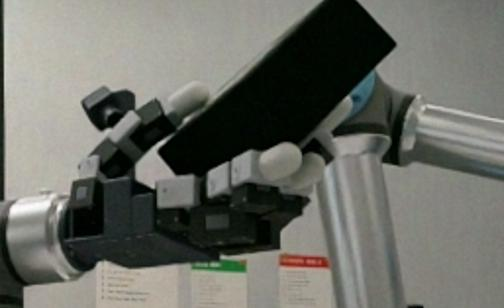

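Emit:
execute_actions(actions=[[[0,0,0,0,0,0,0.754,0,0.576,0.696,0.754,0,0.576,0.696,0.754,0,0.576,0.696,0.714,0.678,0.226,0.168,0.4,-0.6,0,0,0,0,0,0,0.754,0.62,0.56,0.696,0.72,0.62,0.56,0.696,0.4,0,0.576,0.696,-0.78,0.677,-0.3,-0.016,0.6,-0.96]],[[0,0,0,0,0,0,0.754,0,0.576,0.696,0.754,0,0.576,0.696,0.754,0,0.576,0.696,0.714,0.678,0.226,0.168,0.4,-0.6,0,0,0,0,0,0,0.754,0.62,0.56,0.696,0.72,0.62,0.56,0.696,0.4,0,0.576,0.696,-0.78,0.677,-0.3,-0.016,0.6,-0.96]],[[0,0,0,0,0,0,0.754,0,0.576,0.696,0.754,0,0.576,0.696,0.754,0,0.576,0.696,0.714,0.678,0.226,0.168,0.4,-0.6,0,0,0,0,0,0,0.754,0.62,0.56,0.696,0.72,0.62,0.56,0.696,0.4,0,0.576,0.696,-0.78,0.677,-0.3,-0.016,0.6,-0.96]],[[0,0,0,0,0,0,0.754,0,0.576,0.696,0.754,0,0.576,0.696,0.754,0,0.576,0.696,0.714,0.678,0.226,0.168,0.4,-0.6,0,0,0,0,0,0,0.754,0.62,0.56,0.696,0.72,0.62,0.56,0.696,0.4,0,0.576,0.696,-0.78,0.677,-0.3,-0.016,0.6,-0.96]]], cameras=["cam_low","cam_right_wrist"])

Emit:
zoom_image(camera="cam_low", region=[420, 60, 600, 170])

Scene clock: 369.93 s.
left_arm: end_effector_position=(+0.3268, +0.2616, +0.2405) hand_goal=(+0.754, +0.000, +0.576, +0.696, +0.754, +0.000, +0.576, +0.696, +0.754, +0.000, +0.576, +0.696, +0.714, +0.678, +0.226, +0.168) hand_measured=(+0.754, +0.000, +0.576, +0.696, +0.754, +0.000, +0.576, +0.696, +0.754, +0.000, +0.576, +0.696, +0.714, +0.678, +0.224, +0.168) hand_current_ma=(-1, +0, +1, +0, -1, +0, +1, +0, -1, +0, +1, +0, +0, -1, -6, -1) hand_state=(goal, goal, goal, goal, goal, goal, goal, goal, goal, goal, goal, goal, goal, goal, goal, goal) hand_current_limit=0.40 hand_speed=-0.60 end_effector_quat_wxyz=(+0.006, -0.232, +0.972, +0.019) | right_arm: end_effector_position=(+0.4715, +0.3745, +0.4083) hand_goal=(+0.754, +0.620, +0.560, +0.696, +0.720, +0.620, +0.560, +0.696, +0.400, +0.000, +0.576, +0.696, -0.780, +0.678, -0.300, -0.016) hand_measured=(+0.780, +0.624, +0.570, +0.700, +0.744, +0.616, +0.566, +0.696, +0.420, -0.012, +0.588, +0.698, -0.780, +0.680, -0.300, -0.016) hand_current_ma=(+18, +0, +3, +0, +16, +0, +1, +0, +10, -3, +3, +0, +0, +0, +0, +0) hand_state=(blocked, goal, goal, goal, blocked, goal, goal, goal, goal, goal, goal, goal, goal, goal, goal, goal) hand_current_limit=0.60 hand_speed=-0.96 end_effector_quat_wxyz=(+0.335, +0.295, +0.633, +0.633)
Joint positions: left_arm=[3.911 -1.412 -2.034 -1.237 1.598 -1.27] | right_arm=[0.371 -1.189 2.237 -4.216 -1.293 -0.044]
Joint torques (N m): left_arm=[-6.74 26.37 33.47 3.96 0.65 1.24] | right_arm=[-1.18 -36.64 -15.15 -3.35 1.08 1.03]
Wrist force (N): left_arm=[-0.4 0.1 -0.3] | right_arm=[-0.1 0.4 0.1]
Wrist torque (N m): left_arm=[0.04 0.04 -0.03] | right_arm=[0.11 0.01 0.02]
Wrist force, peak (N): left_arm=[-0.4 0.3 -0.9] | right_arm=[0.5 0.6 -0.2]
Hand target: left_arm +0.3268, +0.2616, +0.2405; +0.006, -0.232, +0.972, +0.019 | right_arm +0.4715, +0.3745, +0.4083; +0.335, +0.295, +0.633, +0.633
Off the commanded pose: left_arm 0.000 m, 0 deg | right_arm 0.000 m, 0 deg.
Step readings (end_effector_position of left_arm | right_arm):
0: (+0.3268, +0.2616, +0.2405) | (+0.4715, +0.3745, +0.4083)
1: (+0.3268, +0.2616, +0.2405) | (+0.4715, +0.3745, +0.4083)
2: (+0.3268, +0.2616, +0.2405) | (+0.4715, +0.3745, +0.4083)
4: (+0.3268, +0.2616, +0.2405) | (+0.4715, +0.3745, +0.4083)
8: (+0.3268, +0.2616, +0.2405) | (+0.4715, +0.3745, +0.4083)
15: (+0.3268, +0.2616, +0.2405) | (+0.4715, +0.3745, +0.4083)
16: (+0.3268, +0.2616, +0.2405) | (+0.4715, +0.3745, +0.4083)
17: (+0.3268, +0.2616, +0.2405) | (+0.4715, +0.3745, +0.4083)
19: (+0.3268, +0.2616, +0.2405) | (+0.4715, +0.3745, +0.4083)
23: (+0.3268, +0.2616, +0.2405) | (+0.4715, +0.3745, +0.4083)
30: (+0.3268, +0.2616, +0.2405) | (+0.4715, +0.3745, +0.4083)
31: (+0.3268, +0.2616, +0.2405) | (+0.4715, +0.3745, +0.4083)
32: (+0.3268, +0.2616, +0.2405) | (+0.4715, +0.3745, +0.4083)
34: (+0.3268, +0.2616, +0.2405) | (+0.4715, +0.3745, +0.4083)
38: (+0.3268, +0.2616, +0.2405) | (+0.4715, +0.3745, +0.4083)
45: (+0.3268, +0.2616, +0.2405) | (+0.4715, +0.3745, +0.4083)
46: (+0.3268, +0.2616, +0.2405) | (+0.4715, +0.3745, +0.4083)
47: (+0.3268, +0.2616, +0.2405) | (+0.4715, +0.3745, +0.4083)
49: (+0.3268, +0.2616, +0.2405) | (+0.4715, +0.3745, +0.4083)
53: (+0.3268, +0.2616, +0.2405) | (+0.4715, +0.3745, +0.4083)
60: (+0.3268, +0.2616, +0.2405) | (+0.4715, +0.3745, +0.4083)
camera_calibration:
cam_right_wrist: T_world_to_cam=[[0.431549, -0.65282, 0.622569, -0.175558], [-0.347279, -0.757178, -0.553244, 0.620777], [0.832564, 0.0225464, -0.55347, -0.0520437], [0, 0, 0, 1]] pos_world=[0.334675, 0.356604, 0.423933]
Images, in order (width x height): cam_low 896x504, cam_right_wrist 672x504.

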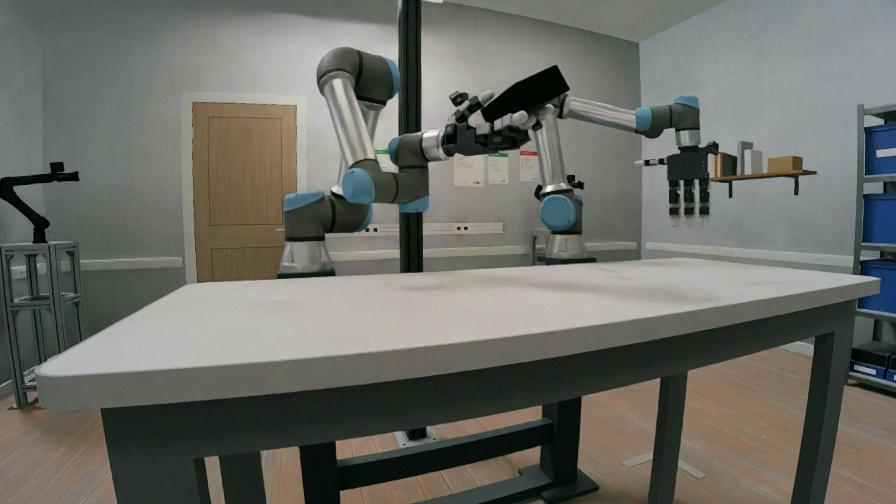

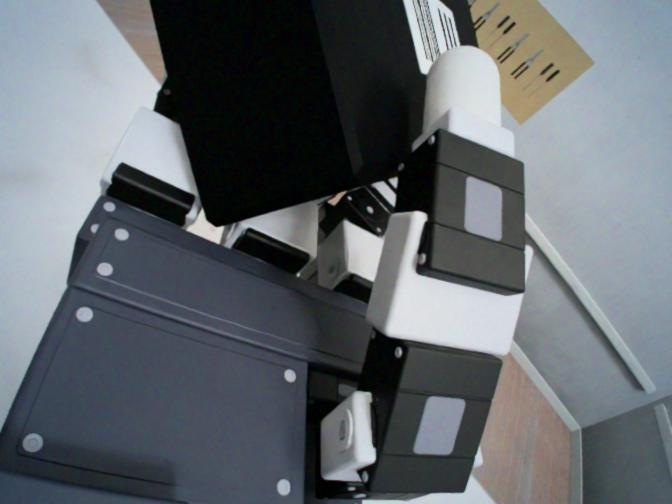

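Scaled by 2.800 from the camera's 896x504 image, which has a finer 1280x720 frame.

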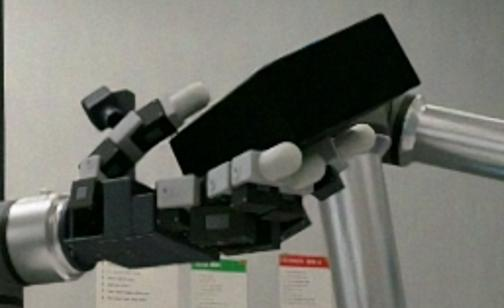

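Emit:
execute_actions(actions=[[[0,0,0,0,0,0,0.754,0,0.576,0.696,0.754,0,0.576,0.696,0.754,0,0.576,0.696,0.714,0.678,0.226,0.168,0.4,-0.6,0,0,0,0,0,0,0.754,0.62,0.56,0.696,0.72,0.62,0.56,0.696,0.6,0,0.576,0.696,-0.78,0.677,-0.3,-0.016,0.6,-0.96]],[[0,0,0,0,0,0,0.754,0,0.576,0.696,0.754,0,0.576,0.696,0.754,0,0.576,0.696,0.714,0.678,0.226,0.168,0.4,-0.6,0,0,0,0,0,0,0.754,0.62,0.56,0.696,0.72,0.62,0.56,0.696,0.6,0,0.576,0.696,-0.78,0.677,-0.3,-0.016,0.6,-0.96]],[[0,0,0,0,0,0,0.754,0,0.576,0.696,0.754,0,0.576,0.696,0.754,0,0.576,0.696,0.714,0.678,0.226,0.168,0.4,-0.6,0,0,0,0,0,0,0.754,0.62,0.56,0.696,0.72,0.62,0.56,0.696,0.6,0,0.576,0.696,-0.78,0.677,-0.3,-0.016,0.6,-0.96]],[[0,0,0,0,0,0,0.754,0,0.576,0.696,0.754,0,0.576,0.696,0.754,0,0.576,0.696,0.714,0.678,0.226,0.168,0.4,-0.6,0,0,0,0,0,0,0.754,0.62,0.56,0.696,0.72,0.62,0.56,0.696,0.6,0,0.576,0.696,-0.78,0.677,-0.3,-0.016,0.6,-0.96]]], cameras=["cam_low","cam_right_wrist"])

Emit:
zoom_image(camera="cam_low", region=[420, 60, 600, 170])

Scene clock: 410.73 s.
left_arm: end_effector_position=(+0.3268, +0.2616, +0.2405) hand_goal=(+0.754, +0.000, +0.576, +0.696, +0.754, +0.000, +0.576, +0.696, +0.754, +0.000, +0.576, +0.696, +0.714, +0.678, +0.226, +0.168) hand_measured=(+0.754, +0.000, +0.576, +0.696, +0.754, +0.000, +0.576, +0.696, +0.754, +0.000, +0.576, +0.696, +0.714, +0.678, +0.224, +0.168) hand_current_ma=(-1, +0, +1, +0, -1, +0, +1, +0, -1, +0, +1, +0, +0, -1, -6, -1) hand_state=(goal, goal, goal, goal, goal, goal, goal, goal, goal, goal, goal, goal, goal, goal, goal, goal) hand_current_limit=0.40 hand_speed=-0.60 end_effector_quat_wxyz=(+0.006, -0.232, +0.972, +0.019) | right_arm: end_effector_position=(+0.4715, +0.3745, +0.4083) hand_goal=(+0.754, +0.620, +0.560, +0.696, +0.720, +0.620, +0.560, +0.696, +0.600, +0.000, +0.576, +0.696, -0.780, +0.678, -0.300, -0.016) hand_measured=(+0.776, +0.624, +0.568, +0.700, +0.744, +0.618, +0.566, +0.696, +0.626, -0.006, +0.588, +0.698, -0.780, +0.680, -0.300, -0.016) hand_current_ma=(+13, +0, +2, +0, +16, +0, +1, +0, +17, -1, +3, +0, +0, +0, +0, +0) hand_state=(blocked, goal, goal, goal, blocked, goal, goal, goal, blocked, goal, goal, goal, goal, goal, goal, goal) hand_current_limit=0.60 hand_speed=-0.96 end_effector_quat_wxyz=(+0.335, +0.295, +0.633, +0.633)
Joint positions: left_arm=[3.911 -1.412 -2.034 -1.237 1.598 -1.27] | right_arm=[0.371 -1.189 2.237 -4.216 -1.293 -0.044]
Joint torques (N m): left_arm=[-7.44 25.73 33.42 4.2 0.47 1.15] | right_arm=[-1.99 -36.36 -15.52 -2.83 1.19 0.38]
Wrist force (N): left_arm=[-0.5 0.1 -0.6] | right_arm=[0.3 0.2 -0.1]
Wrist torque (N m): left_arm=[0.07 0.05 -0.04] | right_arm=[0.12 -0.04 0.03]
Wrist force, peak (N): left_arm=[-0.4 0.3 -1.1] | right_arm=[0.4 0.5 -0.7]
Hand target: left_arm +0.3268, +0.2616, +0.2405; +0.006, -0.232, +0.972, +0.019 | right_arm +0.4715, +0.3745, +0.4083; +0.335, +0.295, +0.633, +0.633
Off the commanded pose: left_arm 0.000 m, 0 deg | right_arm 0.000 m, 0 deg.
Step readings (end_effector_position of left_arm | right_arm):
0: (+0.3268, +0.2616, +0.2405) | (+0.4715, +0.3745, +0.4083)
1: (+0.3268, +0.2616, +0.2405) | (+0.4715, +0.3745, +0.4083)
2: (+0.3268, +0.2616, +0.2405) | (+0.4715, +0.3745, +0.4083)
4: (+0.3268, +0.2616, +0.2405) | (+0.4715, +0.3745, +0.4083)
8: (+0.3268, +0.2616, +0.2405) | (+0.4715, +0.3745, +0.4083)
15: (+0.3268, +0.2616, +0.2405) | (+0.4715, +0.3745, +0.4083)
16: (+0.3268, +0.2616, +0.2405) | (+0.4715, +0.3745, +0.4083)
17: (+0.3268, +0.2616, +0.2405) | (+0.4715, +0.3745, +0.4083)
19: (+0.3268, +0.2616, +0.2405) | (+0.4715, +0.3745, +0.4083)
23: (+0.3268, +0.2616, +0.2405) | (+0.4715, +0.3745, +0.4083)
30: (+0.3268, +0.2616, +0.2405) | (+0.4715, +0.3745, +0.4083)
31: (+0.3268, +0.2616, +0.2405) | (+0.4715, +0.3745, +0.4083)
32: (+0.3268, +0.2616, +0.2405) | (+0.4715, +0.3745, +0.4083)
34: (+0.3268, +0.2616, +0.2405) | (+0.4715, +0.3745, +0.4083)
38: (+0.3268, +0.2616, +0.2405) | (+0.4715, +0.3745, +0.4083)
45: (+0.3268, +0.2616, +0.2405) | (+0.4715, +0.3745, +0.4083)
46: (+0.3268, +0.2616, +0.2405) | (+0.4715, +0.3745, +0.4083)
47: (+0.3268, +0.2616, +0.2405) | (+0.4715, +0.3745, +0.4083)
49: (+0.3268, +0.2616, +0.2405) | (+0.4715, +0.3745, +0.4083)
53: (+0.3268, +0.2616, +0.2405) | (+0.4715, +0.3745, +0.4083)
60: (+0.3268, +0.2616, +0.2405) | (+0.4715, +0.3745, +0.4083)
camera_calibration:
cam_right_wrist: T_world_to_cam=[[0.431549, -0.65282, 0.622569, -0.175558], [-0.347279, -0.757178, -0.553244, 0.620777], [0.832564, 0.0225464, -0.55347, -0.0520437], [0, 0, 0, 1]] pos_world=[0.334675, 0.356604, 0.423933]
Images, in order (width x height): cam_low 896x504, cam_right_wrist 672x504.

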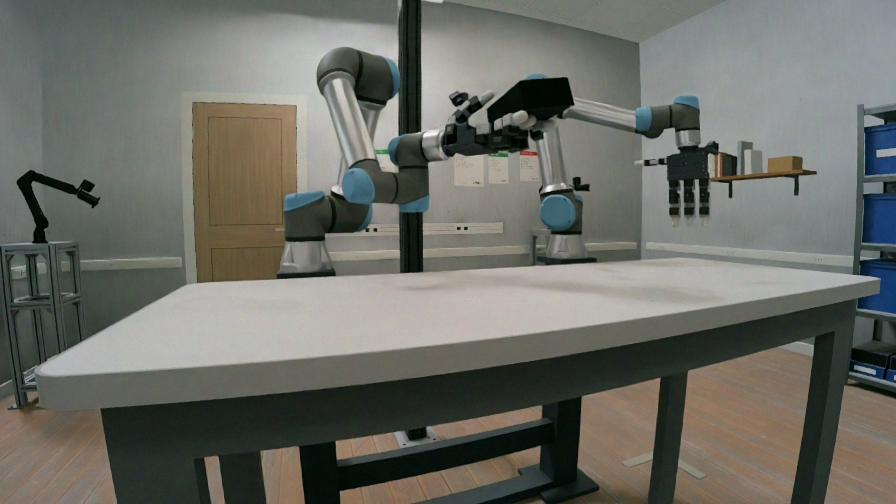

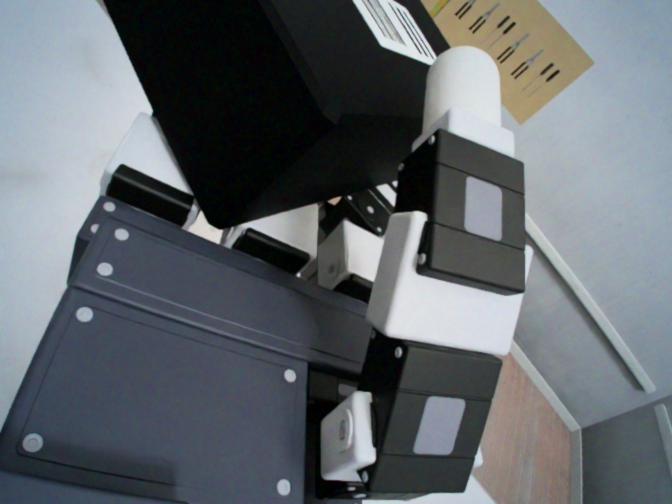

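Scaled by 2.800 from the camera's 896x504 image, which has a finer 1280x720 frame.

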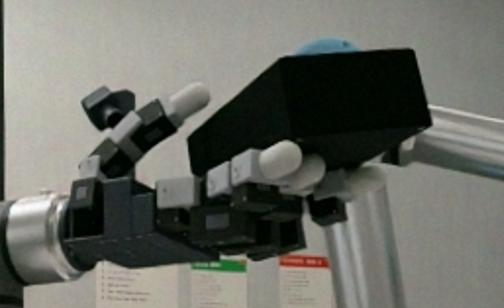

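Emit:
execute_actions(actions=[[[0,0,0,0,0,0,0.754,0,0.576,0.696,0.754,0,0.576,0.696,0.754,0,0.576,0.696,0.714,0.678,0.226,0.168,0.4,-0.6,0,0,0,0,0,0,0.754,0.62,0.576,0.696,0.754,0.62,0.576,0.696,0.754,0,0.576,0.696,-0.78,0.677,0.226,0.168,0.6,-0.96]],[[0,0,0,0,0,0,0.754,0,0.576,0.696,0.754,0,0.576,0.696,0.754,0,0.576,0.696,0.714,0.678,0.226,0.168,0.4,-0.6,0,0,0,0,0,0,0.754,0.62,0.576,0.696,0.754,0.62,0.576,0.696,0.754,0,0.576,0.696,-0.78,0.677,0.226,0.168,0.6,-0.96]],[[0,0,0,0,0,0,0.754,0,0.576,0.696,0.754,0,0.576,0.696,0.754,0,0.576,0.696,0.714,0.678,0.226,0.168,0.4,-0.6,0,0,0,0,0,0,0.754,0.62,0.576,0.696,0.754,0.62,0.576,0.696,0.754,0,0.576,0.696,-0.78,0.677,0.226,0.168,0.6,-0.96]],[[0,0,0,0,0,0,0.754,0,0.576,0.696,0.754,0,0.576,0.696,0.754,0,0.576,0.696,0.714,0.678,0.226,0.168,0.4,-0.6,0,0,0,0,0,0,0.754,0.62,0.576,0.696,0.754,0.62,0.576,0.696,0.754,0,0.576,0.696,-0.3,0.677,0.226,0.168,0.6,-0.94]],[[0,0,0,0,0,0,0.754,0,0.576,0.696,0.754,0,0.576,0.696,0.754,0,0.576,0.696,0.714,0.678,0.226,0.168,0.4,-0.6,0,0,0,0,0,0,0.754,0.62,0.576,0.696,0.754,0.62,0.576,0.696,0.754,0,0.576,0.696,0.1,0.677,0.226,0.168,0.6,-0.92]]], cameras=["cam_low","cam_right_wrist"])

Emit:
zoom_image(camera="cam_low", region=[420, 60, 600, 170])

Scene clock: 434.37 s.
left_arm: end_effector_position=(+0.3268, +0.2616, +0.2405) hand_goal=(+0.754, +0.000, +0.576, +0.696, +0.754, +0.000, +0.576, +0.696, +0.754, +0.000, +0.576, +0.696, +0.714, +0.678, +0.226, +0.168) hand_measured=(+0.754, +0.000, +0.576, +0.696, +0.754, +0.000, +0.576, +0.696, +0.754, +0.000, +0.576, +0.696, +0.714, +0.678, +0.224, +0.168) hand_current_ma=(-1, +0, +1, +0, -1, +0, +1, +0, -1, +0, +1, +0, +0, -1, -6, -1) hand_state=(goal, goal, goal, goal, goal, goal, goal, goal, goal, goal, goal, goal, goal, goal, goal, goal) hand_current_limit=0.40 hand_speed=-0.60 end_effector_quat_wxyz=(+0.006, -0.232, +0.972, +0.019) | right_arm: end_effector_position=(+0.4715, +0.3745, +0.4083) hand_goal=(+0.754, +0.620, +0.576, +0.696, +0.754, +0.620, +0.576, +0.696, +0.754, +0.000, +0.576, +0.696, +0.100, +0.678, +0.226, +0.168) hand_measured=(+0.776, +0.624, +0.582, +0.700, +0.776, +0.618, +0.586, +0.698, +0.776, -0.006, +0.588, +0.698, +0.104, +0.680, +0.224, +0.166) hand_current_ma=(+13, +0, +1, +0, +12, +0, +3, +0, +13, -1, +3, +0, +0, +0, +0, +0) hand_state=(blocked, goal, goal, goal, blocked, goal, goal, goal, blocked, goal, goal, goal, goal, goal, goal, goal) hand_current_limit=0.60 hand_speed=-0.92 end_effector_quat_wxyz=(+0.335, +0.295, +0.633, +0.633)
Joint positions: left_arm=[3.911 -1.412 -2.034 -1.237 1.598 -1.27] | right_arm=[0.371 -1.189 2.237 -4.216 -1.293 -0.044]
Joint torques (N m): left_arm=[-7.45 25.56 33.16 4.1 0.42 1.03] | right_arm=[-3.38 -36.22 -15.37 -2.94 1.48 -0.09]
Wrist force (N): left_arm=[-0.2 0.0 -0.6] | right_arm=[0.0 0.3 -0.1]
Wrist torque (N m): left_arm=[0.05 0.01 0.00] | right_arm=[0.13 0.00 0.06]
Wrist force, peak (N): left_arm=[-0.5 0.2 -1.0] | right_arm=[0.0 0.1 -0.8]
Hand target: left_arm +0.3268, +0.2616, +0.2405; +0.006, -0.232, +0.972, +0.019 | right_arm +0.4715, +0.3745, +0.4083; +0.335, +0.295, +0.633, +0.633
Off the commanded pose: left_arm 0.000 m, 0 deg | right_arm 0.000 m, 0 deg.
Step readings (end_effector_position of left_arm | right_arm):
0: (+0.3268, +0.2616, +0.2405) | (+0.4715, +0.3745, +0.4083)
1: (+0.3268, +0.2616, +0.2405) | (+0.4715, +0.3745, +0.4083)
2: (+0.3268, +0.2616, +0.2405) | (+0.4715, +0.3745, +0.4083)
4: (+0.3268, +0.2616, +0.2405) | (+0.4715, +0.3745, +0.4083)
8: (+0.3268, +0.2616, +0.2405) | (+0.4715, +0.3745, +0.4083)
15: (+0.3268, +0.2616, +0.2405) | (+0.4715, +0.3745, +0.4083)
16: (+0.3268, +0.2616, +0.2405) | (+0.4715, +0.3745, +0.4083)
17: (+0.3268, +0.2616, +0.2405) | (+0.4715, +0.3745, +0.4083)
19: (+0.3268, +0.2616, +0.2405) | (+0.4715, +0.3745, +0.4083)
23: (+0.3268, +0.2616, +0.2405) | (+0.4715, +0.3745, +0.4083)
30: (+0.3268, +0.2616, +0.2405) | (+0.4715, +0.3745, +0.4083)
31: (+0.3268, +0.2616, +0.2405) | (+0.4715, +0.3745, +0.4083)
32: (+0.3268, +0.2616, +0.2405) | (+0.4715, +0.3745, +0.4083)
34: (+0.3268, +0.2616, +0.2405) | (+0.4715, +0.3745, +0.4083)
38: (+0.3268, +0.2616, +0.2405) | (+0.4715, +0.3745, +0.4083)
45: (+0.3268, +0.2616, +0.2405) | (+0.4715, +0.3745, +0.4083)
46: (+0.3268, +0.2616, +0.2405) | (+0.4715, +0.3745, +0.4083)
47: (+0.3268, +0.2616, +0.2405) | (+0.4715, +0.3745, +0.4083)
49: (+0.3268, +0.2616, +0.2405) | (+0.4715, +0.3745, +0.4083)
53: (+0.3268, +0.2616, +0.2405) | (+0.4715, +0.3745, +0.4083)
60: (+0.3268, +0.2616, +0.2405) | (+0.4715, +0.3745, +0.4083)
61: (+0.3268, +0.2616, +0.2405) | (+0.4715, +0.3745, +0.4083)
62: (+0.3268, +0.2616, +0.2405) | (+0.4715, +0.3745, +0.4083)
64: (+0.3268, +0.2616, +0.2405) | (+0.4715, +0.3745, +0.4083)
68: (+0.3268, +0.2616, +0.2405) | (+0.4715, +0.3745, +0.4083)
75: (+0.3268, +0.2616, +0.2405) | (+0.4715, +0.3745, +0.4083)
camera_calibration:
cam_right_wrist: T_world_to_cam=[[0.431549, -0.65282, 0.622569, -0.175558], [-0.347279, -0.757178, -0.553244, 0.620777], [0.832564, 0.0225464, -0.55347, -0.0520437], [0, 0, 0, 1]] pos_world=[0.334675, 0.356604, 0.423933]
Images, in order (width x height): cam_low 896x504, cam_right_wrist 672x504.

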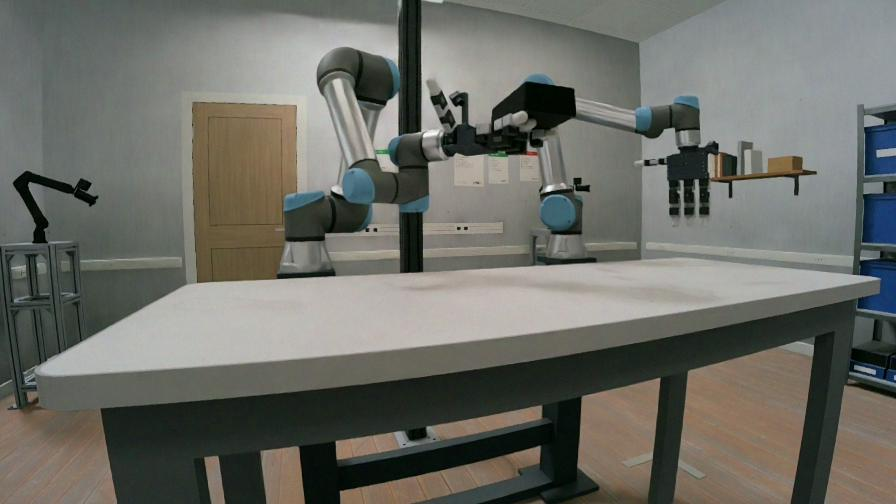

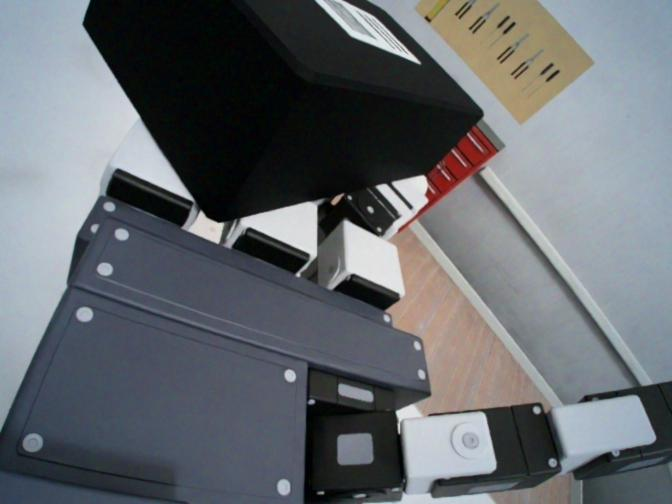

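Scaled by 2.800 from the camera's 896x504 image, which has a finer 1280x720 frame.

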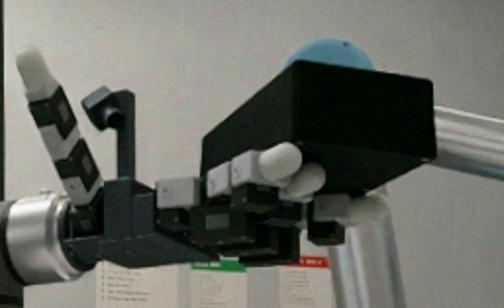

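Emit:
zoom_image(camera="cam_right_wrist", region=[60, 0, 520, 260])

Emit:
zoom_image(camera="cam_low", region=[470, 65, 600, 145])

Scaled by 1.096 from the camera's 672x504 image, which has a finer 960x720 frame.

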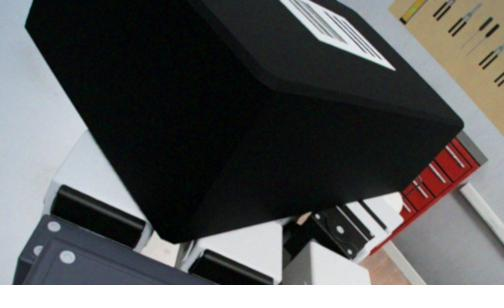

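Scaled by 3.877 from the camera's 896x504 image, which has a finer 1280x720 frame.

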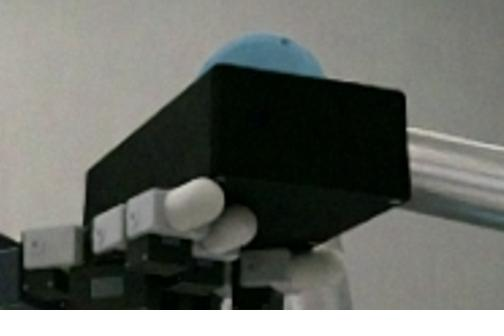

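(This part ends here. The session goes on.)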